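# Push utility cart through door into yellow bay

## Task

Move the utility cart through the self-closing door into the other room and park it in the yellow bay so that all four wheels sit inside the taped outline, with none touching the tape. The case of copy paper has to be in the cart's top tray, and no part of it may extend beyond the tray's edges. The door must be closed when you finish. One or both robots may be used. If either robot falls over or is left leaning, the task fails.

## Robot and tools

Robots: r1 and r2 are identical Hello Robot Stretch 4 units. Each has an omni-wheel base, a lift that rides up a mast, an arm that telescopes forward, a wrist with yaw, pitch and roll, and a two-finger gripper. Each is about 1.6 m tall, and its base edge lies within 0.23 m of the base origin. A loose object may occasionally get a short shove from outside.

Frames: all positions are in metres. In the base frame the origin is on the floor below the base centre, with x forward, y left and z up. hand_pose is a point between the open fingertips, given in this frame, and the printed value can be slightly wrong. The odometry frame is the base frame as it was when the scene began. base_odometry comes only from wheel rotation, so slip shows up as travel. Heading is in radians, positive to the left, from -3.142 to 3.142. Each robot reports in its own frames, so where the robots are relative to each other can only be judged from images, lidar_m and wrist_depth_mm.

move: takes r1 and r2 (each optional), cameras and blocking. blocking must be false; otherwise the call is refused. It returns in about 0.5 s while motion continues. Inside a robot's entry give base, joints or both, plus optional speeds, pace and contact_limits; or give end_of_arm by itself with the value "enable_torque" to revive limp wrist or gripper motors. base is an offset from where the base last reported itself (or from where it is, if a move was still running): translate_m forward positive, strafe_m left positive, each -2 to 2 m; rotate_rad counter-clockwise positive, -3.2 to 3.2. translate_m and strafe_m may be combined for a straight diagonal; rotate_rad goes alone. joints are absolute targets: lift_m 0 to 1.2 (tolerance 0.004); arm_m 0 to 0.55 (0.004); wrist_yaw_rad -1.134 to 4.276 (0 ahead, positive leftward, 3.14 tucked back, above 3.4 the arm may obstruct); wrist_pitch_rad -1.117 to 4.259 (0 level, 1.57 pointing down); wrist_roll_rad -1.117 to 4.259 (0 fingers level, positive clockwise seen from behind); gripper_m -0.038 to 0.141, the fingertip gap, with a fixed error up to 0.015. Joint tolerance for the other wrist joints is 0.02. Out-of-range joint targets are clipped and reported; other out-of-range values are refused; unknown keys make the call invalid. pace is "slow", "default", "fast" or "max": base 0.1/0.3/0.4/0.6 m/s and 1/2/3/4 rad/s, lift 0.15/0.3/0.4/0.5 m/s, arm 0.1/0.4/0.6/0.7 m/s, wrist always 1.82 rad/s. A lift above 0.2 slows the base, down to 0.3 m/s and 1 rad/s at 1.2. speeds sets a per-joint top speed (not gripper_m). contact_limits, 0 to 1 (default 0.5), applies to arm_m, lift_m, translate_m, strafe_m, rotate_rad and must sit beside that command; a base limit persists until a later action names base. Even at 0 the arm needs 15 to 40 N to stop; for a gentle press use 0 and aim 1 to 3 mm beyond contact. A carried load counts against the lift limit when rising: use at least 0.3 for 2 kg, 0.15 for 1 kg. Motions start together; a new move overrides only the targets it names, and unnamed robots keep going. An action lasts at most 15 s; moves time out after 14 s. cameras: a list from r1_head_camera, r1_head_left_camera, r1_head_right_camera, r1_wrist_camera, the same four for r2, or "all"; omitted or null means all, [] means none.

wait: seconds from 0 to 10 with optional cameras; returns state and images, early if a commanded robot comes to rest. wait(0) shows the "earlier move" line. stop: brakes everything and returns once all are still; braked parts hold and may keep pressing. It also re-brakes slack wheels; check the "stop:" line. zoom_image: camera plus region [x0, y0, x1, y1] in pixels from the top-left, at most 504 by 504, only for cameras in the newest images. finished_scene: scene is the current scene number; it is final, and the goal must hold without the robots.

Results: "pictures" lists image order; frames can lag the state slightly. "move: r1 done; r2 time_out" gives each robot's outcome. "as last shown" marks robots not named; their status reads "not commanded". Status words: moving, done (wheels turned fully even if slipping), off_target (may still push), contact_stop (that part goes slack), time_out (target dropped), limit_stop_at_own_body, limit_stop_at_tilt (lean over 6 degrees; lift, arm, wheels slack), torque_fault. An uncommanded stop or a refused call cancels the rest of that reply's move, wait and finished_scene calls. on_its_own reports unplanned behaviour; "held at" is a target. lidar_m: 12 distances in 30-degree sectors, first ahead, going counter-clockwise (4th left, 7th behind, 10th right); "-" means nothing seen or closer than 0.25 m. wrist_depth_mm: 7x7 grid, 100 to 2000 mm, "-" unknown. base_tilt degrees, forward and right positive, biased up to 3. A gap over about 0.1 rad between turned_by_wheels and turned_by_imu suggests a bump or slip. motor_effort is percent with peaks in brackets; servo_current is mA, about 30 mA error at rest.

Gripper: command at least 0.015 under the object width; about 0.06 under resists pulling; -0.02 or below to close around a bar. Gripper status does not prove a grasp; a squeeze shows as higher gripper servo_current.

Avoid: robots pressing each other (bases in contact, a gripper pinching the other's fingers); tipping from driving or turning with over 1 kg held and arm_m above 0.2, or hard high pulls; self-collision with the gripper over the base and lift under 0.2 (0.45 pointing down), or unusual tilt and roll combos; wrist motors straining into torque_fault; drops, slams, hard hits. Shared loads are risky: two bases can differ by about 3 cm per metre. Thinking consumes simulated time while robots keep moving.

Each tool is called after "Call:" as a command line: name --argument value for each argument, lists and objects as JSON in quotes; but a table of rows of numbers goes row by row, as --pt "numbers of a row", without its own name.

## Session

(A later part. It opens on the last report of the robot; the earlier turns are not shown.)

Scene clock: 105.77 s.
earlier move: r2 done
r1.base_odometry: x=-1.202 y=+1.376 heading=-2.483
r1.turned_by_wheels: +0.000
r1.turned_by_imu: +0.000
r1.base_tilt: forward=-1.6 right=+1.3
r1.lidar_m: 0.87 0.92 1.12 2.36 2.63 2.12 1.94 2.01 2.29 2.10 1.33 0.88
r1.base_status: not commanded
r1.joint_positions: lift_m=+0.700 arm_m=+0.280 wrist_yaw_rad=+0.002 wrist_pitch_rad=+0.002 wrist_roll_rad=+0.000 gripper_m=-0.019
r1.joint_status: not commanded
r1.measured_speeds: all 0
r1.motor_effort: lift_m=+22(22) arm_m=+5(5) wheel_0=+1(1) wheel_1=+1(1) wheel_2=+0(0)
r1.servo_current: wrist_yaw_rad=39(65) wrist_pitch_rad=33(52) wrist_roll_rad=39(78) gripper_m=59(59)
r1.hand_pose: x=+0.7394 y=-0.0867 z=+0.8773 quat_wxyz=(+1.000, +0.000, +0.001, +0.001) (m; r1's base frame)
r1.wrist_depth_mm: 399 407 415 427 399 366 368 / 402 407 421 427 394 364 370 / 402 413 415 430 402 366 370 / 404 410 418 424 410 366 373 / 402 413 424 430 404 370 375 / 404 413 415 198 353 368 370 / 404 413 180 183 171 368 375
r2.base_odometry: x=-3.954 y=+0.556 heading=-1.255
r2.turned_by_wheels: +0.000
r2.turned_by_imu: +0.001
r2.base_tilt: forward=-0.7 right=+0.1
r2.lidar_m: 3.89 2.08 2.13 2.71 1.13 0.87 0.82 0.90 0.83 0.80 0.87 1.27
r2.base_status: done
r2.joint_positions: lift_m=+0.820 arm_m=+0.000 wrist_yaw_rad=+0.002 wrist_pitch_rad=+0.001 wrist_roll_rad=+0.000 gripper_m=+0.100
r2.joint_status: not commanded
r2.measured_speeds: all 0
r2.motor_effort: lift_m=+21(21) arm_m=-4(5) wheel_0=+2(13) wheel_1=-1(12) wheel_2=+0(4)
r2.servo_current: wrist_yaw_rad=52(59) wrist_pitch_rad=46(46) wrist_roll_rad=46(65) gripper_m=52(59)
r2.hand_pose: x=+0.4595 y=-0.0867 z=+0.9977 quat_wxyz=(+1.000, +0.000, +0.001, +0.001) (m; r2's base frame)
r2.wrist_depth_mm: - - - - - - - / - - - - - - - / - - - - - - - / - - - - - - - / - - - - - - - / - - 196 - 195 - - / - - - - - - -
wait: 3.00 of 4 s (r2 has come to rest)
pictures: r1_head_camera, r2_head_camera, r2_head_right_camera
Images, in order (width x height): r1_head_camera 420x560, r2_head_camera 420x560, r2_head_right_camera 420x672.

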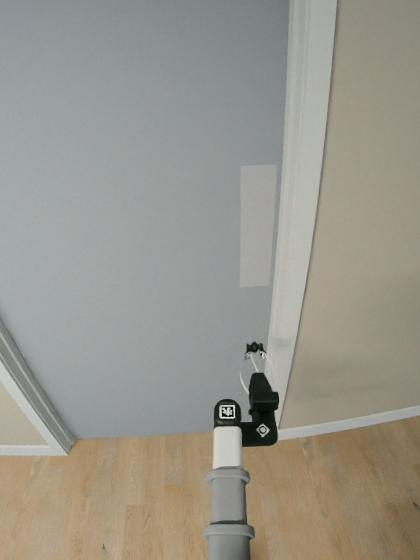

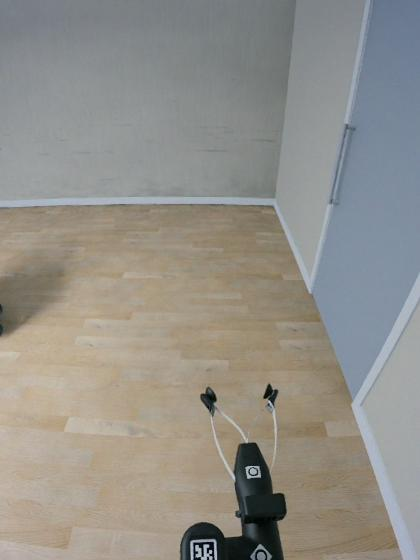

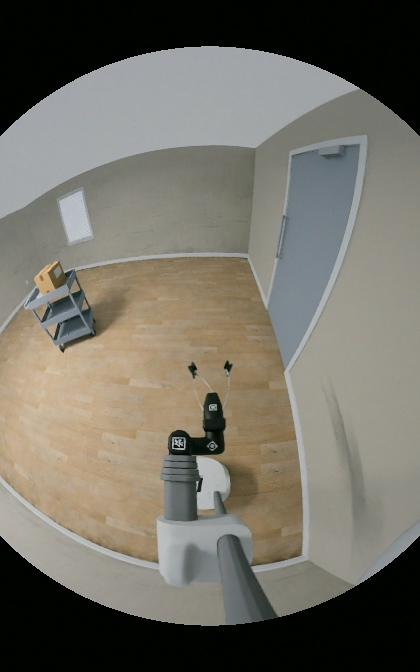

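Call:
move --r1 '{"joints":{"arm_m":0.55},"contact_limits":{"arm_m":0.9},"pace":"slow"}' --blocking false --cameras '[]'

Call:
wait --seconds 5 --cameras '["r1_head_camera"]'

Call:
move --r1 '{"base":{"translate_m":0.3},"contact_limits":{"translate_m":0.7},"pace":"slow"}' --blocking false --cameras '[]'

Call:
wait --seconds 5 --cameras '["r1_head_camera","r1_head_right_camera","r2_head_right_camera"]'

Scene clock: 119.80 s.
move: r1 moving
r1.base_odometry: x=-1.202 y=+1.376 heading=-2.483
r1.turned_by_wheels: +0.000
r1.turned_by_imu: +0.000
r1.base_tilt: forward=-1.5 right=+1.3
r1.lidar_m: 0.85 0.91 1.09 2.35 2.64 2.10 1.95 2.01 2.31 2.11 1.36 0.89
r1.base_status: not commanded
r1.joint_positions: lift_m=+0.700 arm_m=+0.293 wrist_yaw_rad=+0.002 wrist_pitch_rad=+0.002 wrist_roll_rad=+0.000 gripper_m=-0.019
r1.joint_status: arm_m moving
joint sent to its limit — r1.arm_m, upper limit.
r1.measured_speeds: translate_m=+0.000 strafe_m=+0.000 rotate_rad=+0.000 lift_m=+0.000 arm_m=+0.049 wrist_yaw_rad=+0.000 wrist_pitch_rad=+0.000 wrist_roll_rad=+0.000
r1.motor_effort: lift_m=+22(22) arm_m=+6(9) wheel_0=+1(1) wheel_1=+1(1) wheel_2=+0(0)
r1.servo_current: wrist_yaw_rad=39(59) wrist_pitch_rad=52(52) wrist_roll_rad=46(59) gripper_m=52(59)
r1.contact_limits: arm_m 0.9
r1.hand_pose: x=+0.7521 y=-0.0867 z=+0.8773 quat_wxyz=(+1.000, +0.000, +0.001, +0.001) (m; r1's base frame)
r1.wrist_depth_mm: 392 399 407 415 387 355 359 / 392 399 410 413 394 353 359 / 392 399 410 413 399 357 362 / 389 399 410 415 397 355 364 / 397 402 410 424 404 357 362 / 392 404 407 198 340 357 364 / 394 399 180 418 170 357 364
r2: as last shown
r2.turned_by_imu: +0.000
r2.base_tilt: forward=-0.7 right=+0.0
r2.lidar_m: 3.90 2.11 2.07 2.72 1.13 0.87 0.83 0.90 0.82 0.79 0.84 1.24
r2.motor_effort: lift_m=+21(21) arm_m=-4(4) wheel_0=+2(2) wheel_1=-1(1) wheel_2=+0(0)
r2.servo_current: wrist_yaw_rad=39(52) wrist_pitch_rad=39(46) wrist_roll_rad=46(52) gripper_m=46(52)
pictures: none
No camera images: "cameras" was empty.

Scene clock: 123.27 s.
earlier move: r1 done
r1.base_odometry: x=-1.202 y=+1.376 heading=-2.483
r1.turned_by_wheels: +0.000
r1.turned_by_imu: +0.009
r1.base_tilt: forward=-1.6 right=+1.3
r1.lidar_m: 0.88 0.95 1.11 2.40 2.66 2.07 1.94 2.00 2.25 2.11 1.34 0.89
r1.base_status: not commanded
r1.joint_positions: lift_m=+0.700 arm_m=+0.548 wrist_yaw_rad=-0.002 wrist_pitch_rad=+0.002 wrist_roll_rad=+0.000 gripper_m=-0.020
r1.joint_status: all done
joint sent to its limit — r1.arm_m, upper limit.
r1.measured_speeds: all 0
r1.motor_effort: lift_m=+22(22) arm_m=+12(18) wheel_0=+6(12) wheel_1=+7(9) wheel_2=-6(9)
r1.servo_current: wrist_yaw_rad=59(72) wrist_pitch_rad=39(52) wrist_roll_rad=46(65) gripper_m=39(59)
r1.contact_limits: arm_m 0.9
r1.hand_pose: x=+1.0070 y=-0.0881 z=+0.8773 quat_wxyz=(+1.000, +0.000, +0.001, -0.001) (m; r1's base frame)
r1.wrist_depth_mm: 203 213 220 229 240 163 - / 202 211 220 230 241 166 - / 204 213 221 230 239 166 144 / 204 213 222 232 242 168 145 / 205 213 224 232 244 161 145 / 206 213 208 199 242 161 - / 204 153 222 186 158 161 -
r2.base_odometry: x=-3.954 y=+0.556 heading=-1.255
r2.turned_by_wheels: +0.000
r2.turned_by_imu: +0.000
r2.base_tilt: forward=-0.6 right=+0.1
r2.lidar_m: 3.90 2.08 2.12 2.73 1.11 0.85 0.82 0.89 0.84 0.80 0.86 1.21
r2.base_status: not commanded
r2.joint_positions: lift_m=+0.820 arm_m=+0.000 wrist_yaw_rad=+0.002 wrist_pitch_rad=+0.001 wrist_roll_rad=+0.000 gripper_m=+0.100
r2.joint_status: not commanded
r2.measured_speeds: all 0
r2.motor_effort: lift_m=+20(21) arm_m=-4(5) wheel_0=+2(2) wheel_1=-1(2) wheel_2=+0(1)
r2.servo_current: wrist_yaw_rad=46(59) wrist_pitch_rad=52(52) wrist_roll_rad=39(65) gripper_m=52(59)
r2.hand_pose: x=+0.4595 y=-0.0867 z=+0.9977 quat_wxyz=(+1.000, +0.000, +0.001, +0.001) (m; r2's base frame)
r2.wrist_depth_mm: - - - - - - - / - - - - - - - / - - - - - - - / - - - - - - - / - - - - - - - / - - 195 - 195 1618 - / - - - - - - -
wait: 3.47 of 5 s (r1 has come to rest)
pictures: r1_head_camera
Images, in order (width x height): r1_head_camera 420x560.

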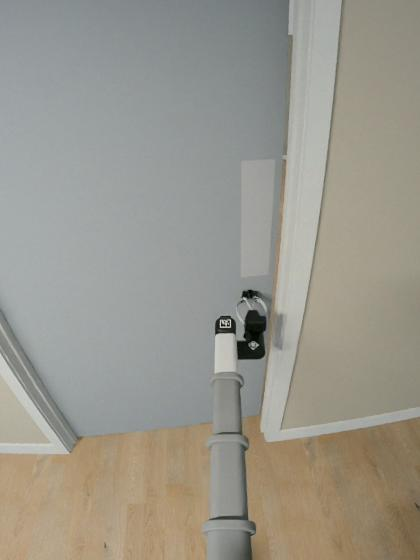

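Scene clock: 123.77 s.
move: r1 moving
r1.base_odometry: x=-1.212 y=+1.369 heading=-2.482
r1.turned_by_wheels: +0.001
r1.turned_by_imu: +0.001
r1.base_tilt: forward=-1.6 right=+1.3
r1.lidar_m: 0.84 0.96 1.10 2.41 2.63 2.09 1.94 2.01 2.26 2.11 1.32 0.87
r1.base_status: translate_m moving
r1.joint_positions: lift_m=+0.700 arm_m=+0.548 wrist_yaw_rad=-0.002 wrist_pitch_rad=+0.002 wrist_roll_rad=+0.000 gripper_m=-0.020
r1.joint_status: not commanded
r1.measured_speeds: translate_m=+0.050 strafe_m=+0.000 rotate_rad=+0.002 lift_m=+0.000 arm_m=+0.000 wrist_yaw_rad=+0.000 wrist_pitch_rad=+0.000 wrist_roll_rad=+0.000
r1.motor_effort: lift_m=+22(22) arm_m=+13(13) wheel_0=+17(17) wheel_1=+11(12) wheel_2=-12(14)
r1.servo_current: wrist_yaw_rad=46(65) wrist_pitch_rad=52(52) wrist_roll_rad=59(65) gripper_m=46(46)
r1.contact_limits: arm_m 0.9; translate_m 0.7
r1.hand_pose: x=+1.0070 y=-0.0881 z=+0.8773 quat_wxyz=(+1.000, +0.000, +0.001, -0.001) (m; r1's base frame)
r1.wrist_depth_mm: 201 211 220 229 240 156 - / 202 211 221 229 243 166 - / 202 211 220 230 244 187 136 / 203 212 221 234 244 189 - / 203 211 223 233 245 191 - / 202 211 209 198 242 191 138 / 204 154 221 186 158 161 -
r2: as last shown
r2.base_tilt: forward=-0.7 right=+0.1
r2.lidar_m: 3.92 2.08 2.12 2.70 1.16 0.85 0.83 0.89 0.84 0.81 0.85 1.22
r2.motor_effort: lift_m=+20(21) arm_m=-4(4) wheel_0=+2(2) wheel_1=-1(2) wheel_2=+0(0)
r2.servo_current: wrist_yaw_rad=65(65) wrist_pitch_rad=39(46) wrist_roll_rad=52(52) gripper_m=46(52)
r2.wrist_depth_mm: - - - - - - - / - - - - - - - / - - - - - - - / - - - - - - - / - - - - - - - / - - 195 - 195 - - / - - - - - - -
pictures: none
No camera images: "cameras" was empty.

Scene clock: 127.53 s.
earlier move: r1 done
r1.base_odometry: x=-1.439 y=+1.193 heading=-2.484
r1.turned_by_wheels: -0.002
r1.turned_by_imu: -0.003
r1.base_tilt: forward=-1.6 right=+1.3
r1.lidar_m: 0.67 0.84 0.91 1.59 2.67 2.44 2.23 2.32 2.24 2.09 0.89 0.59
r1.base_status: done
r1.joint_positions: lift_m=+0.700 arm_m=+0.548 wrist_yaw_rad=-0.007 wrist_pitch_rad=+0.002 wrist_roll_rad=+0.000 gripper_m=-0.020
r1.joint_status: not commanded
r1.measured_speeds: all 0
r1.motor_effort: lift_m=+22(22) arm_m=+9(13) wheel_0=+2(18) wheel_1=+1(13) wheel_2=-14(18)
r1.servo_current: wrist_yaw_rad=65(85) wrist_pitch_rad=39(52) wrist_roll_rad=52(72) gripper_m=46(52)
r1.contact_limits: arm_m 0.9; translate_m 0.7
r1.hand_pose: x=+1.0069 y=-0.0895 z=+0.8773 quat_wxyz=(+1.000, +0.000, +0.001, -0.004) (m; r1's base frame)
r1.wrist_depth_mm: 172 188 208 - - - - / 172 188 210 - - - - / 173 189 211 - - - - / 174 190 212 - - - - / 175 190 213 232 - - - / 172 191 203 198 - - - / 172 186 207 181 167 - -
r2.base_odometry: x=-3.954 y=+0.556 heading=-1.255
r2.turned_by_wheels: +0.000
r2.turned_by_imu: +0.001
r2.base_tilt: forward=-0.7 right=+0.1
r2.lidar_m: 3.91 2.09 2.13 2.71 1.14 0.87 0.83 0.89 0.83 0.81 0.88 1.22
r2.base_status: not commanded
r2.joint_positions: lift_m=+0.820 arm_m=+0.000 wrist_yaw_rad=+0.002 wrist_pitch_rad=+0.001 wrist_roll_rad=+0.000 gripper_m=+0.100
r2.joint_status: not commanded
r2.measured_speeds: all 0
r2.motor_effort: lift_m=+20(21) arm_m=-4(5) wheel_0=+1(2) wheel_1=-1(2) wheel_2=+0(1)
r2.servo_current: wrist_yaw_rad=52(65) wrist_pitch_rad=39(46) wrist_roll_rad=52(65) gripper_m=52(59)
r2.hand_pose: x=+0.4595 y=-0.0867 z=+0.9977 quat_wxyz=(+1.000, +0.000, +0.001, +0.001) (m; r2's base frame)
r2.wrist_depth_mm: - - - - - - - / - - - - - - - / - - - - - - - / - - - - - - - / - - - - - - - / - - 195 - 195 - - / - - - - - - -
wait: 3.77 of 5 s (r1 has come to rest)
pictures: r1_head_camera, r1_head_right_camera, r2_head_right_camera
Images, in order (width x height): r1_head_camera 420x560, r1_head_right_camera 420x672, r2_head_right_camera 420x672.

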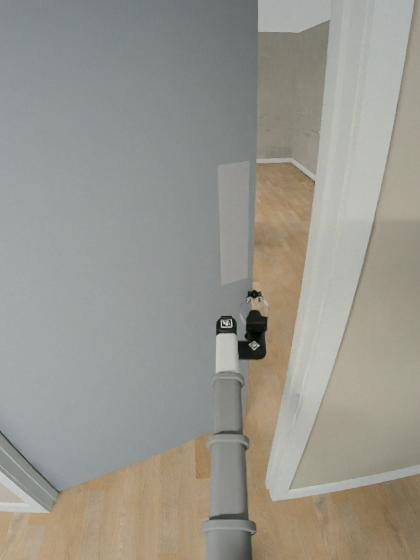

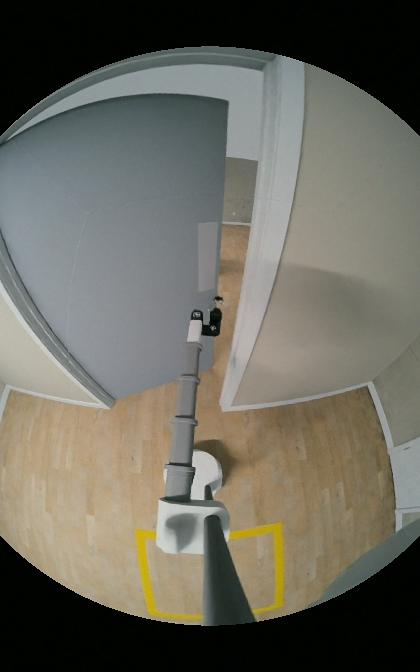

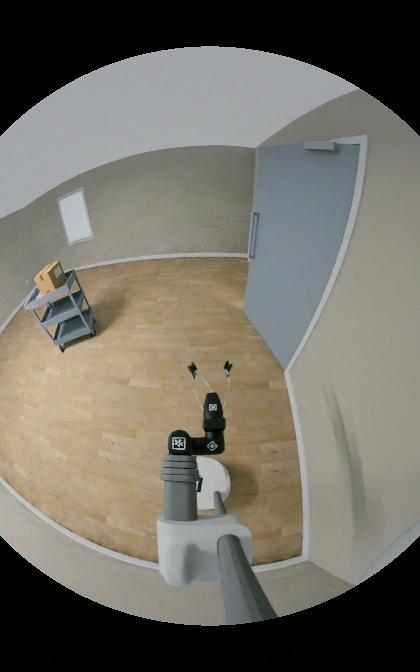

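Call:
move --r1 '{"base":{"translate_m":0.12,"strafe_m":0.22},"contact_limits":{"translate_m":0.7},"pace":"slow"}' --blocking false --cameras '[]'

Call:
wait --seconds 5 --cameras '["r1_head_camera","r1_head_right_camera","r2_head_right_camera"]'

Scene clock: 133.23 s.
move: r1 moving
r1.base_odometry: x=-1.437 y=+1.181 heading=-2.486
r1.turned_by_wheels: -0.002
r1.turned_by_imu: -0.003
r1.base_tilt: forward=-1.6 right=+1.3
r1.lidar_m: 0.87 0.82 0.90 1.56 2.63 2.42 2.25 2.31 2.28 2.10 0.83 0.57
r1.base_status: translate_m moving; strafe_m moving
r1.joint_positions: lift_m=+0.700 arm_m=+0.548 wrist_yaw_rad=-0.009 wrist_pitch_rad=+0.002 wrist_roll_rad=+0.000 gripper_m=-0.020
r1.joint_status: not commanded
r1.measured_speeds: translate_m=+0.024 strafe_m=+0.043 rotate_rad=-0.005 lift_m=+0.000 arm_m=+0.000 wrist_yaw_rad=-0.010 wrist_pitch_rad=+0.000 wrist_roll_rad=+0.000
r1.motor_effort: lift_m=+22(22) arm_m=+9(9) wheel_0=-10(11) wheel_1=+3(6) wheel_2=-19(19)
r1.servo_current: wrist_yaw_rad=65(72) wrist_pitch_rad=39(46) wrist_roll_rad=65(65) gripper_m=52(52)
r1.contact_limits: arm_m 0.9; translate_m 0.7
r1.hand_pose: x=+1.0067 y=-0.0901 z=+0.8773 quat_wxyz=(+1.000, +0.000, +0.001, -0.005) (m; r1's base frame)
r1.wrist_depth_mm: 170 189 207 - - - - / 169 186 208 - - - - / 171 187 208 - - - - / 170 188 208 - - - - / 172 189 211 234 - - - / 173 188 204 201 182 - - / 172 183 179 187 172 128 -
r2: as last shown
r2.turned_by_imu: +0.000
r2.base_tilt: forward=-0.7 right=+0.0
r2.lidar_m: 3.91 2.07 2.14 2.73 1.16 0.85 0.81 0.88 0.84 0.80 0.86 1.25
r2.motor_effort: lift_m=+20(21) arm_m=-4(4) wheel_0=+2(2) wheel_1=-1(1) wheel_2=+0(0)
r2.servo_current: wrist_yaw_rad=33(59) wrist_pitch_rad=39(39) wrist_roll_rad=46(46) gripper_m=52(59)
pictures: none
No camera images: "cameras" was empty.

Scene clock: 136.53 s.
earlier move: r1 done
r1.base_odometry: x=-1.400 y=+0.946 heading=-2.489
r1.turned_by_wheels: -0.002
r1.turned_by_imu: -0.078
r1.base_tilt: forward=-1.6 right=+1.3
r1.lidar_m: 0.75 0.67 0.68 0.91 2.44 2.67 2.41 2.45 2.54 2.27 0.69 0.55
r1.base_status: done
r1.joint_positions: lift_m=+0.700 arm_m=+0.548 wrist_yaw_rad=-0.021 wrist_pitch_rad=+0.002 wrist_roll_rad=+0.000 gripper_m=-0.020
r1.joint_status: not commanded
r1.measured_speeds: all 0
r1.on_its_own: wrist_yaw_rad is at rest, and its servo_current (143 mA) is outside its rest range (0 to 104 mA)
r1.motor_effort: lift_m=+22(22) arm_m=+6(9) wheel_0=-25(28) wheel_1=-9(10) wheel_2=-26(30)
r1.servo_current: wrist_yaw_rad=143(143) wrist_pitch_rad=33(52) wrist_roll_rad=46(72) gripper_m=39(52)
r1.contact_limits: arm_m 0.9; translate_m 0.7
r1.hand_pose: x=+1.0059 y=-0.0933 z=+0.8773 quat_wxyz=(+1.000, +0.000, +0.001, -0.010) (m; r1's base frame)
r1.wrist_depth_mm: 138 166 187 223 - - - / 138 163 188 224 - - - / 141 159 189 223 - - - / 145 161 190 225 - - - / 138 161 191 226 - - - / 139 161 186 197 180 - - / 142 161 153 175 1921 1756 -
r2.base_odometry: x=-3.954 y=+0.556 heading=-1.255
r2.turned_by_wheels: +0.000
r2.turned_by_imu: +0.000
r2.base_tilt: forward=-0.7 right=+0.1
r2.lidar_m: 1.85 2.07 2.14 2.71 1.11 0.84 0.84 0.89 0.82 0.78 0.86 1.26
r2.base_status: not commanded
r2.joint_positions: lift_m=+0.820 arm_m=+0.000 wrist_yaw_rad=+0.002 wrist_pitch_rad=+0.001 wrist_roll_rad=+0.000 gripper_m=+0.100
r2.joint_status: not commanded
r2.measured_speeds: all 0
r2.motor_effort: lift_m=+20(21) arm_m=-4(4) wheel_0=+2(2) wheel_1=-1(2) wheel_2=+0(1)
r2.servo_current: wrist_yaw_rad=46(72) wrist_pitch_rad=39(46) wrist_roll_rad=46(59) gripper_m=52(59)
r2.hand_pose: x=+0.4595 y=-0.0867 z=+0.9977 quat_wxyz=(+1.000, +0.000, +0.001, +0.001) (m; r2's base frame)
r2.wrist_depth_mm: - - - - - - - / - - - - - - - / - - - - - - - / - - - - - - - / - - - - - - - / - - 195 - 195 - - / - - - - - - -
wait: 3.30 of 5 s (r1 has come to rest)
pictures: r1_head_camera, r1_head_right_camera, r2_head_right_camera
Images, in order (width x height): r1_head_camera 420x560, r1_head_right_camera 420x672, r2_head_right_camera 420x672.

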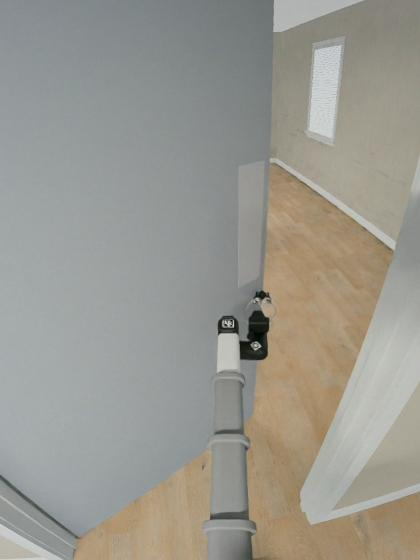

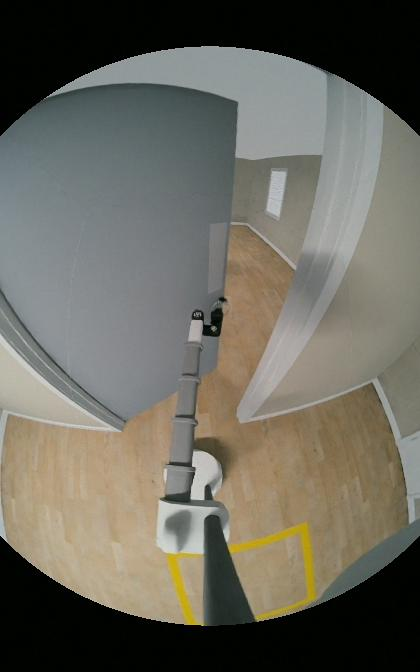

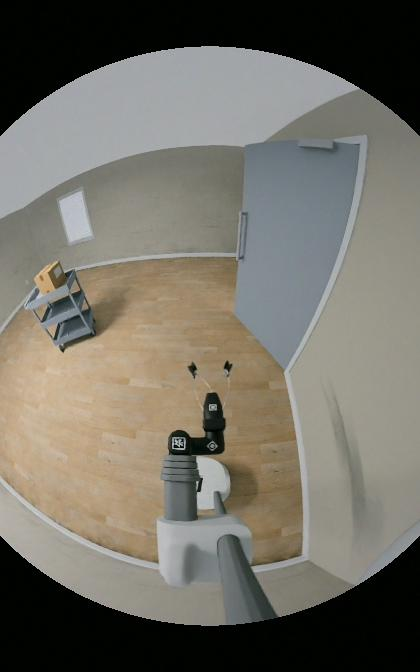

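Call:
move --r1 '{"base":{"translate_m":0.28},"contact_limits":{"translate_m":0.7},"pace":"slow"}' --blocking false --cameras '[]'

Call:
wait --seconds 5 --cameras '["r1_head_camera"]'

Call:
move --r1 '{"base":{"rotate_rad":0.35},"contact_limits":{"rotate_rad":0.7},"pace":"slow"}' --blocking false --cameras '[]'

Call:
wait --seconds 3 --cameras '["r1_head_camera","r1_head_right_camera","r2_head_right_camera","r2_head_camera"]'

Scene clock: 144.80 s.
move: r1 moving
r1.base_odometry: x=-1.410 y=+0.939 heading=-2.491
r1.turned_by_wheels: -0.002
r1.turned_by_imu: -0.004
r1.base_tilt: forward=-1.6 right=+1.3
r1.lidar_m: 0.75 0.66 0.67 0.93 2.46 2.72 2.41 2.46 2.52 2.25 0.67 0.57
r1.base_status: translate_m moving
r1.joint_positions: lift_m=+0.700 arm_m=+0.548 wrist_yaw_rad=-0.021 wrist_pitch_rad=+0.002 wrist_roll_rad=+0.000 gripper_m=-0.020
r1.joint_status: not commanded
r1.measured_speeds: translate_m=+0.049 strafe_m=+0.001 rotate_rad=+0.005 lift_m=+0.000 arm_m=+0.000 wrist_yaw_rad=+0.000 wrist_pitch_rad=+0.000 wrist_roll_rad=+0.000
r1.motor_effort: lift_m=+22(22) arm_m=+6(6) wheel_0=-9(21) wheel_1=-1(8) wheel_2=-24(28)
r1.servo_current: wrist_yaw_rad=130(137) wrist_pitch_rad=39(46) wrist_roll_rad=52(65) gripper_m=46(52)
r1.contact_limits: arm_m 0.9; translate_m 0.7
r1.hand_pose: x=+1.0059 y=-0.0933 z=+0.8773 quat_wxyz=(+1.000, +0.000, +0.001, -0.010) (m; r1's base frame)
r1.wrist_depth_mm: 142 163 195 232 - - - / 142 164 195 234 - - - / 143 168 195 233 - - - / 149 166 197 233 - - - / 143 170 198 227 - - - / 143 166 188 198 181 - - / 146 162 175 180 1756 135 -
r2: as last shown
r2.lidar_m: 1.84 2.11 2.13 2.72 1.13 0.87 0.84 0.90 0.82 0.79 0.86 1.24
r2.motor_effort: lift_m=+21(21) arm_m=-4(4) wheel_0=+2(2) wheel_1=-1(1) wheel_2=+0(0)
r2.servo_current: wrist_yaw_rad=39(59) wrist_pitch_rad=39(46) wrist_roll_rad=52(59) gripper_m=52(59)
r2.wrist_depth_mm: - - - - - - - / - - - - - - - / - - - - - - - / - - - - - - - / - - - - - - - / - - 196 - 194 - - / - - - - - - -
pictures: none
No camera images: "cameras" was empty.

Scene clock: 148.37 s.
earlier move: r1 done
r1.base_odometry: x=-1.623 y=+0.777 heading=-2.490
r1.turned_by_wheels: +0.001
r1.turned_by_imu: -0.033
r1.base_tilt: forward=-1.6 right=+1.3
r1.lidar_m: 0.59 0.49 0.50 0.58 2.50 3.00 2.69 2.69 2.53 2.21 0.34 0.40
r1.base_status: done
r1.joint_positions: lift_m=+0.700 arm_m=+0.548 wrist_yaw_rad=-0.002 wrist_pitch_rad=+0.002 wrist_roll_rad=+0.000 gripper_m=-0.020
r1.joint_status: not commanded
r1.measured_speeds: all 0
r1.motor_effort: lift_m=+22(22) arm_m=+6(6) wheel_0=-3(24) wheel_1=+1(11) wheel_2=-17(28)
r1.servo_current: wrist_yaw_rad=52(143) wrist_pitch_rad=39(52) wrist_roll_rad=59(72) gripper_m=39(52)
r1.contact_limits: arm_m 0.9; translate_m 0.7
r1.hand_pose: x=+1.0075 y=-0.0881 z=+0.8773 quat_wxyz=(+1.000, +0.000, +0.001, -0.001) (m; r1's base frame)
r1.wrist_depth_mm: - - - - - - - / - - - - - - - / - - - - - - - / - 1921 - - - - - / - - - - - - - / - - 1921 198 - - - / - 1808 180 183 154 1921 -
r2.base_odometry: x=-3.954 y=+0.556 heading=-1.255
r2.turned_by_wheels: +0.000
r2.turned_by_imu: +0.001
r2.base_tilt: forward=-0.7 right=+0.1
r2.lidar_m: 1.75 2.08 2.14 2.73 1.14 0.86 0.83 0.87 0.81 0.80 0.85 1.24
r2.base_status: not commanded
r2.joint_positions: lift_m=+0.820 arm_m=+0.000 wrist_yaw_rad=+0.002 wrist_pitch_rad=+0.001 wrist_roll_rad=+0.000 gripper_m=+0.100
r2.joint_status: not commanded
r2.measured_speeds: all 0
r2.motor_effort: lift_m=+20(21) arm_m=-4(5) wheel_0=+2(2) wheel_1=-1(2) wheel_2=+0(1)
r2.servo_current: wrist_yaw_rad=46(65) wrist_pitch_rad=39(46) wrist_roll_rad=39(59) gripper_m=52(59)
r2.hand_pose: x=+0.4595 y=-0.0867 z=+0.9977 quat_wxyz=(+1.000, +0.000, +0.001, +0.001) (m; r2's base frame)
r2.wrist_depth_mm: - - - - - - - / - - - - - - - / - - - - - - - / - - - - - - - / - - - - - - - / - - 195 - 194 - - / - - - - - - -
wait: 3.57 of 5 s (r1 has come to rest)
pictures: r1_head_camera
Images, in order (width x height): r1_head_camera 420x560.

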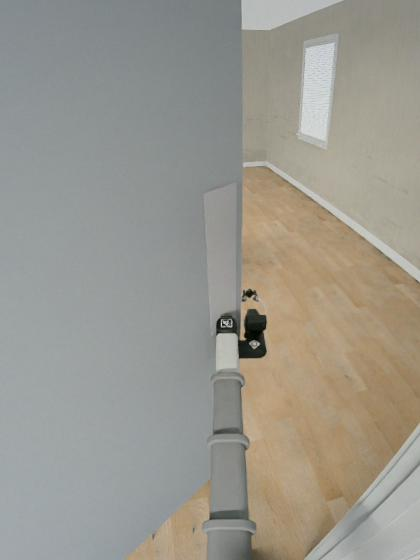

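Scene clock: 148.87 s.
move: r1 moving
r1.base_odometry: x=-1.623 y=+0.777 heading=-2.366
r1.turned_by_wheels: +0.124
r1.turned_by_imu: +0.051
r1.base_tilt: forward=-1.6 right=+1.3
r1.lidar_m: 0.60 0.50 0.50 0.59 2.53 2.97 2.69 2.73 2.41 1.23 0.33 0.41
r1.base_status: rotate_rad moving
r1.joint_positions: lift_m=+0.700 arm_m=+0.548 wrist_yaw_rad=-0.002 wrist_pitch_rad=+0.002 wrist_roll_rad=+0.000 gripper_m=-0.020
r1.joint_status: not commanded
r1.measured_speeds: translate_m=-0.002 strafe_m=+0.001 rotate_rad=+0.498 lift_m=+0.000 arm_m=+0.000 wrist_yaw_rad=+0.000 wrist_pitch_rad=+0.000 wrist_roll_rad=+0.000
r1.motor_effort: lift_m=+22(22) arm_m=+7(7) wheel_0=-20(23) wheel_1=-15(15) wheel_2=-27(28)
r1.servo_current: wrist_yaw_rad=59(59) wrist_pitch_rad=39(52) wrist_roll_rad=46(52) gripper_m=46(46)
r1.contact_limits: arm_m 0.9; rotate_rad 0.7
r1.hand_pose: x=+1.0074 y=-0.0881 z=+0.8773 quat_wxyz=(+1.000, +0.000, +0.001, -0.001) (m; r1's base frame)
r1.wrist_depth_mm: - - - - - - - / - - - - - - - / - - - - - - - / - 1921 - - - - - / - - - - - - - / - - 1921 198 - - - / - 1863 180 179 154 1921 -
r2: as last shown
r2.turned_by_imu: +0.000
r2.base_tilt: forward=-0.6 right=+0.1
r2.lidar_m: 1.76 2.09 2.12 2.71 1.12 0.85 0.83 0.91 0.83 0.80 0.86 1.23
r2.motor_effort: lift_m=+21(21) arm_m=-4(4) wheel_0=+2(2) wheel_1=-1(2) wheel_2=+0(0)
r2.servo_current: wrist_yaw_rad=33(46) wrist_pitch_rad=33(46) wrist_roll_rad=52(52) gripper_m=52(59)
r2.wrist_depth_mm: - - - - - - - / - - - - - - - / - - - - - - - / - - - - - - - / - - - - - - - / - - 195 - 193 - - / - - - - - - -
pictures: none
No camera images: "cameras" was empty.

Scene clock: 149.93 s.
earlier move: r1 done
r1.base_odometry: x=-1.623 y=+0.777 heading=-2.144
r1.turned_by_wheels: +0.222
r1.turned_by_imu: +0.098
r1.base_tilt: forward=-1.6 right=+1.3
r1.lidar_m: 0.60 0.54 0.53 0.68 2.62 2.85 2.71 2.79 2.28 0.45 0.30 2.89
r1.base_status: done
r1.joint_positions: lift_m=+0.700 arm_m=+0.549 wrist_yaw_rad=-0.002 wrist_pitch_rad=+0.002 wrist_roll_rad=+0.000 gripper_m=-0.020
r1.joint_status: not commanded
r1.measured_speeds: all 0
r1.motor_effort: lift_m=+22(22) arm_m=+5(8) wheel_0=-22(28) wheel_1=-9(15) wheel_2=-20(28)
r1.servo_current: wrist_yaw_rad=65(65) wrist_pitch_rad=46(52) wrist_roll_rad=52(59) gripper_m=46(46)
r1.contact_limits: arm_m 0.9; rotate_rad 0.7
r1.hand_pose: x=+1.0076 y=-0.0881 z=+0.8773 quat_wxyz=(+1.000, +0.000, +0.001, -0.001) (m; r1's base frame)
r1.wrist_depth_mm: - - - - - - - / - - - - - - - / - - - - - - - / - - 1921 - - - - / - - - - - - - / - - 208 198 - - - / - - 180 183 154 - -
r2.base_odometry: x=-3.954 y=+0.556 heading=-1.255
r2.turned_by_wheels: +0.000
r2.turned_by_imu: +0.000
r2.base_tilt: forward=-0.7 right=+0.1
r2.lidar_m: 1.68 2.09 2.11 2.72 1.15 0.86 0.85 0.90 0.84 0.80 0.84 1.23
r2.base_status: not commanded
r2.joint_positions: lift_m=+0.820 arm_m=+0.000 wrist_yaw_rad=+0.002 wrist_pitch_rad=+0.001 wrist_roll_rad=+0.000 gripper_m=+0.100
r2.joint_status: not commanded
r2.measured_speeds: all 0
r2.motor_effort: lift_m=+20(21) arm_m=-4(4) wheel_0=+1(2) wheel_1=-1(2) wheel_2=+0(1)
r2.servo_current: wrist_yaw_rad=59(59) wrist_pitch_rad=39(46) wrist_roll_rad=46(59) gripper_m=52(59)
r2.hand_pose: x=+0.4595 y=-0.0867 z=+0.9977 quat_wxyz=(+1.000, +0.000, +0.001, +0.001) (m; r2's base frame)
r2.wrist_depth_mm: - - - - - - - / - - - - - - - / - - - - 1430 - - / - - - - - - - / - - - - 1499 - - / - - 195 - 193 - - / - - - - - - -
wait: 1.07 of 3 s (r1 has come to rest)
pictures: r1_head_camera, r1_head_right_camera, r2_head_camera, r2_head_right_camera
Images, in order (width x height): r1_head_camera 420x560, r1_head_right_camera 420x672, r2_head_camera 420x560, r2_head_right_camera 420x672.

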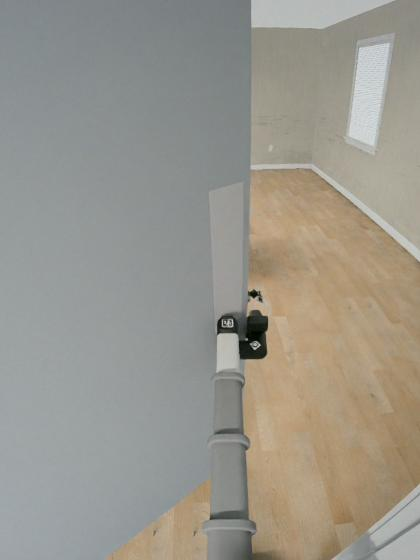

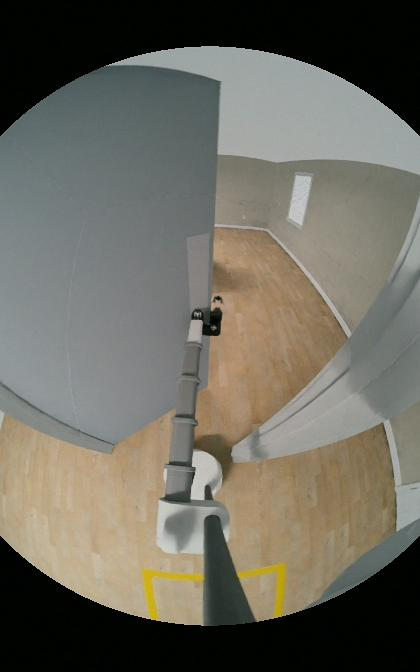

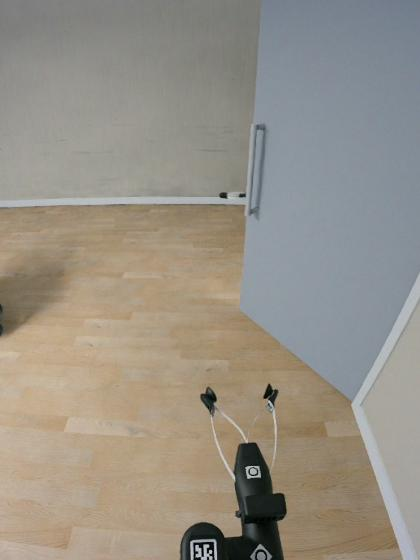

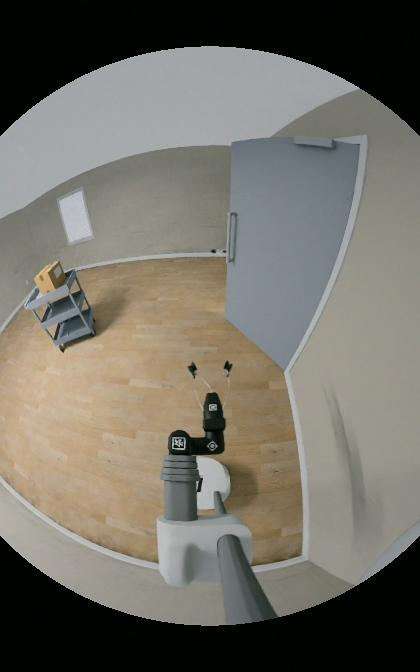

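Call:
move --r1 '{"base":{"translate_m":0.1,"strafe_m":0.14},"contact_limits":{"translate_m":0.7},"pace":"slow"}' --r2 '{"base":{"strafe_m":-0.1},"joints":{"arm_m":0.25}}' --blocking false --cameras '[]'

Call:
wait --seconds 1.5 --cameras '[]'

Call:
wait --seconds 3 --cameras '["r1_head_camera","r1_head_right_camera","r2_head_camera","r2_wrist_camera"]'

Scene clock: 159.70 s.
move: r1 moving; r2 moving
r1.base_odometry: x=-1.618 y=+0.766 heading=-2.147
r1.turned_by_wheels: -0.003
r1.turned_by_imu: -0.006
r1.base_tilt: forward=-1.6 right=+1.3
r1.lidar_m: 0.59 0.54 0.54 0.67 2.62 2.88 2.73 2.81 2.31 0.47 0.30 2.90
r1.base_status: translate_m moving; strafe_m moving
r1.joint_positions: lift_m=+0.700 arm_m=+0.549 wrist_yaw_rad=-0.002 wrist_pitch_rad=+0.002 wrist_roll_rad=+0.000 gripper_m=-0.020
r1.joint_status: not commanded
r1.measured_speeds: translate_m=+0.028 strafe_m=+0.038 rotate_rad=+0.012 lift_m=+0.000 arm_m=+0.000 wrist_yaw_rad=+0.000 wrist_pitch_rad=+0.000 wrist_roll_rad=+0.000
r1.motor_effort: lift_m=+22(22) arm_m=+5(5) wheel_0=-18(22) wheel_1=+0(7) wheel_2=-24(24)
r1.servo_current: wrist_yaw_rad=59(65) wrist_pitch_rad=46(52) wrist_roll_rad=39(65) gripper_m=46(46)
r1.contact_limits: arm_m 0.9; translate_m 0.7
r1.hand_pose: x=+1.0076 y=-0.0881 z=+0.8773 quat_wxyz=(+1.000, +0.000, +0.001, -0.001) (m; r1's base frame)
r1.wrist_depth_mm: - - - - - - - / - - - - - - - / - - - - - - - / - - 1921 - - - - / - - - - - - - / - - 209 197 - - - / - - 179 179 154 1921 -
r2.base_odometry: x=-3.988 y=+0.544 heading=-1.255
r2.turned_by_wheels: +0.000
r2.turned_by_imu: +0.000
r2.base_tilt: forward=-0.6 right=+0.0
r2.lidar_m: 1.65 2.12 2.16 2.77 1.11 0.87 0.84 0.87 0.78 0.77 0.81 1.20
r2.base_status: strafe_m moving
r2.joint_positions: lift_m=+0.820 arm_m=+0.051 wrist_yaw_rad=+0.002 wrist_pitch_rad=+0.001 wrist_roll_rad=+0.000 gripper_m=+0.100
r2.joint_status: arm_m moving
r2.measured_speeds: translate_m=+0.000 strafe_m=-0.140 rotate_rad=+0.003 lift_m=+0.000 arm_m=+0.195 wrist_yaw_rad=+0.000 wrist_pitch_rad=+0.000 wrist_roll_rad=+0.000
r2.motor_effort: lift_m=+20(21) arm_m=+7(11) wheel_0=+9(12) wheel_1=-10(12) wheel_2=+0(1)
r2.servo_current: wrist_yaw_rad=46(59) wrist_pitch_rad=39(46) wrist_roll_rad=46(59) gripper_m=52(59)
r2.hand_pose: x=+0.5101 y=-0.0867 z=+0.9977 quat_wxyz=(+1.000, +0.000, +0.001, +0.001) (m; r2's base frame)
r2.wrist_depth_mm: - - - - - - - / - - - - - - - / - - - - 1499 - - / - - - - - - - / - - - - 1499 - - / - - 193 - 192 - - / - - - - - - -
pictures: none
No camera images: "cameras" was empty.

Scene clock: 161.07 s.
earlier move: r1 moving; r2 done
r1.base_odometry: x=-1.574 y=+0.651 heading=-2.148
r1.turned_by_wheels: -0.001
r1.turned_by_imu: -0.018
r1.base_tilt: forward=-1.6 right=+1.3
r1.lidar_m: 0.59 0.46 0.45 0.53 2.53 2.99 2.81 2.87 2.41 0.38 0.36 2.94
r1.base_status: translate_m moving; strafe_m moving
r1.joint_positions: lift_m=+0.700 arm_m=+0.549 wrist_yaw_rad=-0.002 wrist_pitch_rad=+0.002 wrist_roll_rad=+0.000 gripper_m=-0.020
r1.joint_status: not commanded
r1.measured_speeds: translate_m=+0.050 strafe_m=+0.070 rotate_rad=+0.002 lift_m=+0.000 arm_m=+0.000 wrist_yaw_rad=+0.000 wrist_pitch_rad=+0.000 wrist_roll_rad=+0.000
r1.motor_effort: lift_m=+22(22) arm_m=+5(5) wheel_0=-24(27) wheel_1=-2(7) wheel_2=-21(24)
r1.servo_current: wrist_yaw_rad=59(65) wrist_pitch_rad=39(52) wrist_roll_rad=46(65) gripper_m=39(52)
r1.contact_limits: arm_m 0.9; translate_m 0.7
r1.hand_pose: x=+1.0076 y=-0.0881 z=+0.8773 quat_wxyz=(+1.000, +0.000, +0.001, -0.001) (m; r1's base frame)
r1.wrist_depth_mm: - - - - - - - / - - - - - - - / - - - - - - - / - - 1863 - - - - / - - - - - - - / - - 189 198 - - - / - 1921 172 183 154 1983 -
r2.base_odometry: x=-4.049 y=+0.525 heading=-1.255
r2.turned_by_wheels: +0.000
r2.turned_by_imu: +0.000
r2.base_tilt: forward=-0.7 right=+0.1
r2.lidar_m: 1.48 2.15 2.12 2.71 1.16 0.86 0.84 0.89 0.73 0.69 0.75 1.09
r2.base_status: done
r2.joint_positions: lift_m=+0.820 arm_m=+0.250 wrist_yaw_rad=+0.002 wrist_pitch_rad=+0.001 wrist_roll_rad=+0.000 gripper_m=+0.100
r2.joint_status: all done
r2.measured_speeds: all 0
r2.motor_effort: lift_m=+20(21) arm_m=+7(12) wheel_0=+3(14) wheel_1=-2(12) wheel_2=+0(1)
r2.servo_current: wrist_yaw_rad=52(59) wrist_pitch_rad=39(46) wrist_roll_rad=39(65) gripper_m=52(59)
r2.hand_pose: x=+0.7093 y=-0.0868 z=+0.9977 quat_wxyz=(+1.000, +0.000, +0.001, +0.001) (m; r2's base frame)
r2.wrist_depth_mm: - - - - - - - / - - - - - - - / - - - - - - - / - - - - - - - / - - - - - - - / - - 196 - 186 - - / - - - - - - -
wait: 1.37 of 1.5 s (r2 has come to rest)
pictures: none
No camera images: "cameras" was empty.

Scene clock: 162.20 s.
earlier move: r1 done
r1.base_odometry: x=-1.561 y=+0.617 heading=-2.148
r1.turned_by_wheels: +0.000
r1.turned_by_imu: +0.000
r1.base_tilt: forward=-1.6 right=+1.3
r1.lidar_m: 0.57 0.46 0.43 0.49 2.49 3.02 2.82 2.89 2.47 0.39 0.39 2.98
r1.base_status: done
r1.joint_positions: lift_m=+0.700 arm_m=+0.549 wrist_yaw_rad=-0.002 wrist_pitch_rad=+0.002 wrist_roll_rad=+0.000 gripper_m=-0.020
r1.joint_status: not commanded
r1.measured_speeds: all 0
r1.motor_effort: lift_m=+22(22) arm_m=+5(5) wheel_0=-20(27) wheel_1=-3(7) wheel_2=-19(24)
r1.servo_current: wrist_yaw_rad=65(65) wrist_pitch_rad=46(52) wrist_roll_rad=52(65) gripper_m=39(52)
r1.contact_limits: arm_m 0.9; translate_m 0.7
r1.hand_pose: x=+1.0076 y=-0.0881 z=+0.8773 quat_wxyz=(+1.000, +0.000, +0.001, -0.001) (m; r1's base frame)
r1.wrist_depth_mm: - - - - - - - / - - - - - - - / - - - - - - - / - - 1808 - - - - / - - - - - - - / - - 187 198 - - - / - 1756 171 180 153 1921 -
r2.base_odometry: x=-4.049 y=+0.525 heading=-1.255
r2.turned_by_wheels: +0.000
r2.turned_by_imu: +0.000
r2.base_tilt: forward=-0.7 right=+0.1
r2.lidar_m: 1.47 2.15 2.17 2.75 1.16 0.88 0.82 0.89 0.71 0.70 0.75 1.08
r2.base_status: done
r2.joint_positions: lift_m=+0.820 arm_m=+0.250 wrist_yaw_rad=+0.002 wrist_pitch_rad=+0.001 wrist_roll_rad=+0.000 gripper_m=+0.100
r2.joint_status: all done
r2.measured_speeds: all 0
r2.motor_effort: lift_m=+20(21) arm_m=+7(12) wheel_0=+3(14) wheel_1=-2(12) wheel_2=+0(1)
r2.servo_current: wrist_yaw_rad=39(59) wrist_pitch_rad=46(52) wrist_roll_rad=59(65) gripper_m=46(59)
r2.hand_pose: x=+0.7093 y=-0.0868 z=+0.9977 quat_wxyz=(+1.000, +0.000, +0.001, +0.001) (m; r2's base frame)
r2.wrist_depth_mm: - - - - - - - / - - - - - - - / - - - - - - - / - - - - - - - / - - - - - - - / - - 196 - 185 - - / - - - - - - -
wait: 1.13 of 3 s (r1 has come to rest)
pictures: r1_head_camera, r1_head_right_camera, r2_head_camera, r2_wrist_camera
Images, in order (width x height): r1_head_camera 420x560, r1_head_right_camera 420x672, r2_head_camera 420x560, r2_wrist_camera 616x392.

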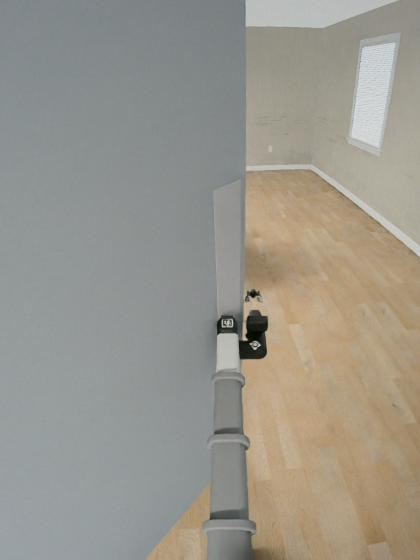

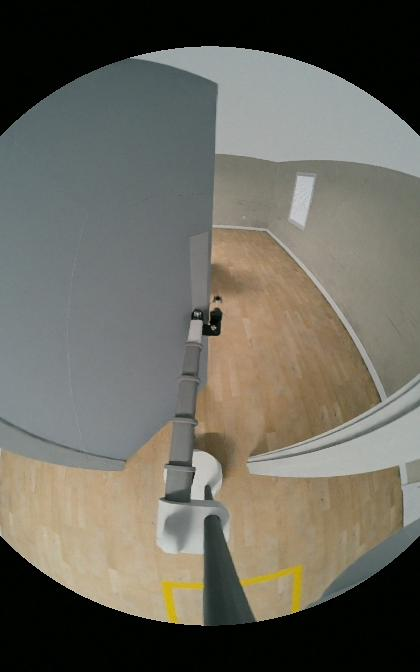

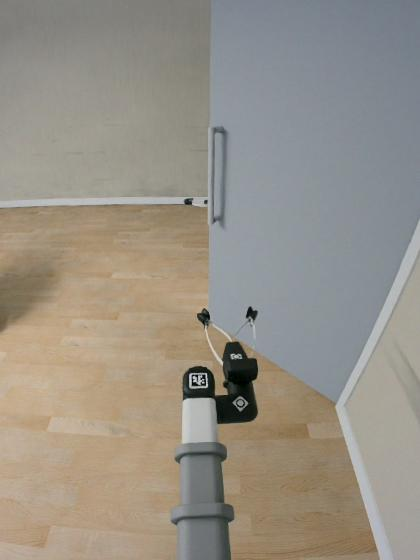

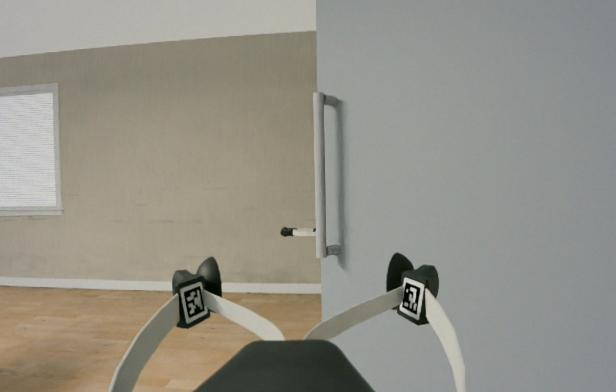

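Call:
move --r2 '{"base":{"translate_m":0.12,"strafe_m":-0.03},"joints":{"arm_m":0.5,"lift_m":0.87}}' --blocking false --cameras '[]'

Call:
wait --seconds 3 --cameras '["r2_head_camera","r2_wrist_camera"]'

Scene clock: 169.63 s.
move: r2 moving
r1: as last shown
r1.lidar_m: 0.57 0.46 0.43 0.48 2.46 3.03 2.83 2.89 2.44 0.38 0.40 2.99
r1.motor_effort: lift_m=+22(22) arm_m=+5(5) wheel_0=-20(21) wheel_1=-3(4) wheel_2=-19(19)
r1.servo_current: wrist_yaw_rad=46(65) wrist_pitch_rad=46(46) wrist_roll_rad=59(59) gripper_m=46(52)
r1.contact_limits: arm_m 0.9; translate_m 0.7
r1.wrist_depth_mm: - - - - - - - / - - - - - - - / - - - - - - - / - - 1863 - - - - / - - - - - - - / - - 187 198 - - - / - 1808 172 180 154 1983 -
r2.base_odometry: x=-4.047 y=+0.492 heading=-1.255
r2.turned_by_wheels: +0.000
r2.turned_by_imu: +0.001
r2.base_tilt: forward=-0.7 right=+0.1
r2.lidar_m: 1.43 2.17 2.15 2.86 1.19 0.89 0.87 0.93 0.72 0.70 0.74 1.09
r2.base_status: translate_m moving; strafe_m moving
r2.joint_positions: lift_m=+0.855 arm_m=+0.301 wrist_yaw_rad=+0.002 wrist_pitch_rad=+0.001 wrist_roll_rad=+0.000 gripper_m=+0.100
r2.joint_status: lift_m moving; arm_m moving
r2.measured_speeds: translate_m=+0.122 strafe_m=-0.030 rotate_rad=+0.003 lift_m=+0.099 arm_m=+0.195 wrist_yaw_rad=+0.000 wrist_pitch_rad=+0.000 wrist_roll_rad=+0.000
r2.motor_effort: lift_m=+23(24) arm_m=+5(10) wheel_0=+11(11) wheel_1=+5(7) wheel_2=-13(14)
r2.servo_current: wrist_yaw_rad=39(52) wrist_pitch_rad=39(46) wrist_roll_rad=46(52) gripper_m=46(59)
r2.hand_pose: x=+0.7601 y=-0.0868 z=+1.0329 quat_wxyz=(+1.000, +0.000, +0.001, +0.001) (m; r2's base frame)
r2.wrist_depth_mm: - - - - - - - / - - - - - - - / - - - - - - - / - - - - - - - / - - - - - - - / - - 196 - 185 - - / - - - - - - -
pictures: none
No camera images: "cameras" was empty.

Scene clock: 171.00 s.
earlier move: r2 done
r1.base_odometry: x=-1.561 y=+0.617 heading=-2.148
r1.turned_by_wheels: +0.000
r1.turned_by_imu: +0.000
r1.base_tilt: forward=-1.6 right=+1.3
r1.lidar_m: 0.57 0.43 0.44 0.49 2.47 3.02 2.83 2.89 2.45 0.37 0.40 3.01
r1.base_status: not commanded
r1.joint_positions: lift_m=+0.700 arm_m=+0.549 wrist_yaw_rad=-0.002 wrist_pitch_rad=+0.002 wrist_roll_rad=+0.000 gripper_m=-0.020
r1.joint_status: not commanded
r1.measured_speeds: all 0
r1.motor_effort: lift_m=+22(22) arm_m=+5(5) wheel_0=-21(21) wheel_1=-3(4) wheel_2=-19(19)
r1.servo_current: wrist_yaw_rad=52(72) wrist_pitch_rad=39(46) wrist_roll_rad=46(65) gripper_m=46(52)
r1.contact_limits: arm_m 0.9; translate_m 0.7
r1.hand_pose: x=+1.0076 y=-0.0881 z=+0.8773 quat_wxyz=(+1.000, +0.000, +0.001, -0.001) (m; r1's base frame)
r1.wrist_depth_mm: - - - - - - - / - - - - - - - / - - - - - - - / - - 1808 - - - - / - - - - - - - / - - 187 198 - - - / - 1808 172 180 154 1983 -
r2.base_odometry: x=-4.040 y=+0.401 heading=-1.255
r2.turned_by_wheels: +0.000
r2.turned_by_imu: +0.001
r2.base_tilt: forward=-0.7 right=+0.1
r2.lidar_m: 1.33 2.27 2.09 3.11 1.34 1.00 0.95 0.95 0.71 0.67 0.74 1.07
r2.base_status: done
r2.joint_positions: lift_m=+0.870 arm_m=+0.500 wrist_yaw_rad=+0.002 wrist_pitch_rad=+0.001 wrist_roll_rad=+0.000 gripper_m=+0.100
r2.joint_status: all done
r2.measured_speeds: all 0
r2.motor_effort: lift_m=+21(24) arm_m=+7(12) wheel_0=+2(12) wheel_1=+4(7) wheel_2=-3(14)
r2.servo_current: wrist_yaw_rad=46(59) wrist_pitch_rad=46(46) wrist_roll_rad=46(59) gripper_m=59(59)
r2.hand_pose: x=+0.9593 y=-0.0868 z=+1.0476 quat_wxyz=(+1.000, +0.000, +0.001, +0.001) (m; r2's base frame)
r2.wrist_depth_mm: - - - - - - - / - - - - - - - / - - - - - - - / - - - - - - - / - - - - - - - / - - 196 798 185 - - / - - - - - - -
wait: 1.37 of 3 s (r2 has come to rest)
pictures: r2_head_camera, r2_wrist_camera
Images, in order (width x height): r2_head_camera 420x560, r2_wrist_camera 616x392.

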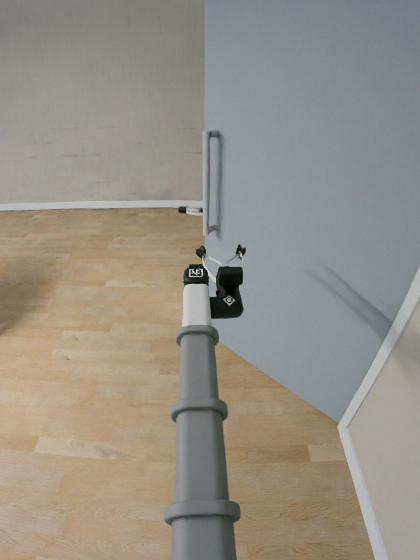

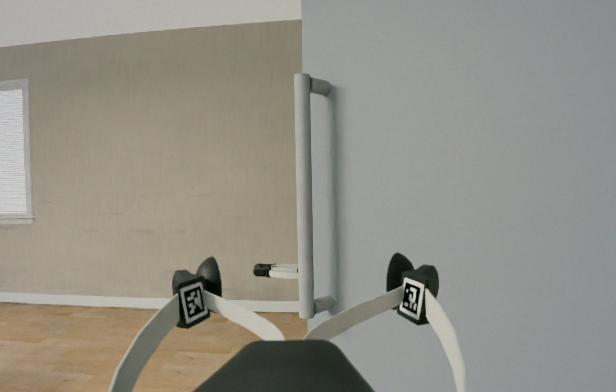

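Call:
move --r2 '{"base":{"translate_m":0.15},"joints":{"arm_m":0.548},"contact_limits":{"translate_m":0.2},"pace":"slow"}' --blocking false --cameras '[]'

Call:
wait --seconds 3 --cameras '["r2_head_camera","r2_wrist_camera"]'

Scene clock: 179.20 s.
move: r2 moving
r1: as last shown
r1.lidar_m: 0.57 0.44 0.43 0.47 2.49 3.01 2.83 2.89 2.44 0.39 0.40 2.99
r1.motor_effort: lift_m=+22(22) arm_m=+5(5) wheel_0=-20(21) wheel_1=-3(4) wheel_2=-19(19)
r1.servo_current: wrist_yaw_rad=52(65) wrist_pitch_rad=46(46) wrist_roll_rad=52(59) gripper_m=46(52)
r1.contact_limits: arm_m 0.9; translate_m 0.7
r1.wrist_depth_mm: - - - - - - - / - - - - - - - / - - - - - - - / - - 1808 - - - - / - - - - - - - / - - 187 198 - - - / - 1808 172 179 154 1983 -
r2.base_odometry: x=-4.036 y=+0.390 heading=-1.254
r2.turned_by_wheels: +0.000
r2.turned_by_imu: +0.001
r2.base_tilt: forward=-0.7 right=+0.1
r2.lidar_m: 1.31 2.31 2.09 3.14 1.33 1.01 0.96 0.92 0.69 0.69 0.72 1.06
r2.base_status: translate_m moving
r2.joint_positions: lift_m=+0.870 arm_m=+0.512 wrist_yaw_rad=+0.002 wrist_pitch_rad=+0.001 wrist_roll_rad=+0.000 gripper_m=+0.100
r2.joint_status: arm_m moving
r2.measured_speeds: translate_m=+0.049 strafe_m=-0.001 rotate_rad=+0.001 lift_m=+0.000 arm_m=+0.049 wrist_yaw_rad=+0.000 wrist_pitch_rad=+0.000 wrist_roll_rad=+0.000
r2.motor_effort: lift_m=+21(21) arm_m=+9(13) wheel_0=+3(9) wheel_1=+6(7) wheel_2=-9(11)
r2.servo_current: wrist_yaw_rad=33(59) wrist_pitch_rad=39(46) wrist_roll_rad=46(52) gripper_m=46(52)
r2.contact_limits: translate_m 0.2
r2.hand_pose: x=+0.9720 y=-0.0868 z=+1.0476 quat_wxyz=(+1.000, +0.000, +0.001, +0.001) (m; r2's base frame)
r2.wrist_depth_mm: - - - - - - - / - - - - - - - / - - - - - - - / - - - - - - - / - - - - - - - / - - 195 759 185 - - / - - - - - - -
pictures: none
No camera images: "cameras" was empty.

Scene clock: 181.47 s.
earlier move: r2 done
r1.base_odometry: x=-1.561 y=+0.617 heading=-2.148
r1.turned_by_wheels: +0.000
r1.turned_by_imu: +0.000
r1.base_tilt: forward=-1.6 right=+1.3
r1.lidar_m: 0.56 0.43 0.44 0.50 2.49 3.00 2.82 2.88 2.45 0.39 0.40 3.02
r1.base_status: not commanded
r1.joint_positions: lift_m=+0.700 arm_m=+0.549 wrist_yaw_rad=-0.002 wrist_pitch_rad=+0.002 wrist_roll_rad=+0.000 gripper_m=-0.020
r1.joint_status: not commanded
r1.measured_speeds: all 0
r1.motor_effort: lift_m=+22(22) arm_m=+5(5) wheel_0=-20(21) wheel_1=-4(4) wheel_2=-19(19)
r1.servo_current: wrist_yaw_rad=39(65) wrist_pitch_rad=46(52) wrist_roll_rad=39(65) gripper_m=46(52)
r1.contact_limits: arm_m 0.9; translate_m 0.7
r1.hand_pose: x=+1.0076 y=-0.0881 z=+0.8773 quat_wxyz=(+1.000, +0.000, +0.001, -0.001) (m; r1's base frame)
r1.wrist_depth_mm: - - - - - - - / - - - - - - - / - - - - - - - / - - 1863 - - - - / - - - - - - - / - - 187 198 - - - / - 1756 171 179 154 1921 -
r2.base_odometry: x=-3.994 y=+0.259 heading=-1.254
r2.turned_by_wheels: +0.000
r2.turned_by_imu: +0.000
r2.base_tilt: forward=-0.6 right=+0.1
r2.lidar_m: 1.23 3.85 1.99 3.60 1.52 1.15 1.12 0.95 0.71 0.67 0.74 1.02
r2.base_status: done
r2.joint_positions: lift_m=+0.870 arm_m=+0.547 wrist_yaw_rad=+0.002 wrist_pitch_rad=+0.001 wrist_roll_rad=+0.000 gripper_m=+0.100
r2.joint_status: all done
r2.measured_speeds: all 0
r2.motor_effort: lift_m=+21(21) arm_m=+7(13) wheel_0=+3(10) wheel_1=+5(8) wheel_2=-6(11)
r2.servo_current: wrist_yaw_rad=46(59) wrist_pitch_rad=39(46) wrist_roll_rad=52(65) gripper_m=46(59)
r2.contact_limits: translate_m 0.2
r2.hand_pose: x=+1.0068 y=-0.0868 z=+1.0476 quat_wxyz=(+1.000, +0.000, +0.001, +0.001) (m; r2's base frame)
r2.wrist_depth_mm: - - - - - 389 362 / - - - - - 392 362 / - - - - - 397 366 / - - - - - 397 368 / - - - - - 399 370 / - - 196 559 186 392 370 / - - - - - - 373
wait: 2.27 of 3 s (r2 has come to rest)
pictures: r2_head_camera, r2_wrist_camera
Images, in order (width x height): r2_head_camera 420x560, r2_wrist_camera 616x392.

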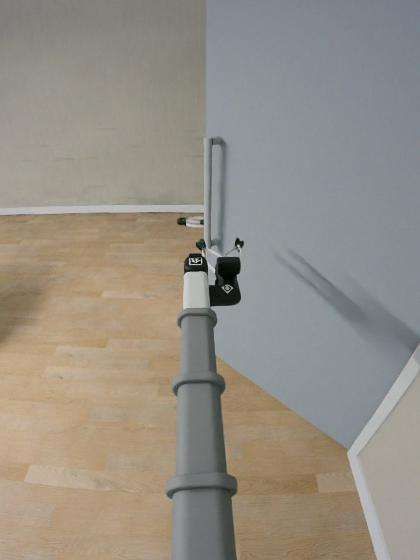

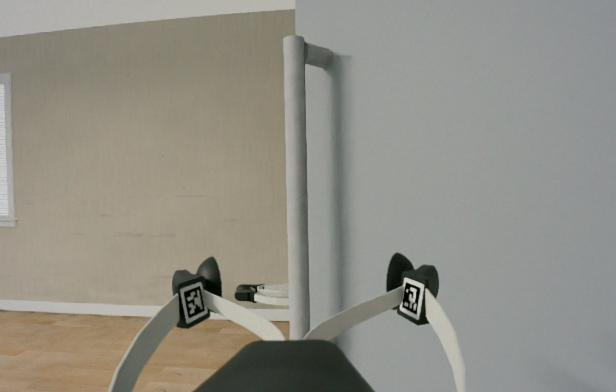

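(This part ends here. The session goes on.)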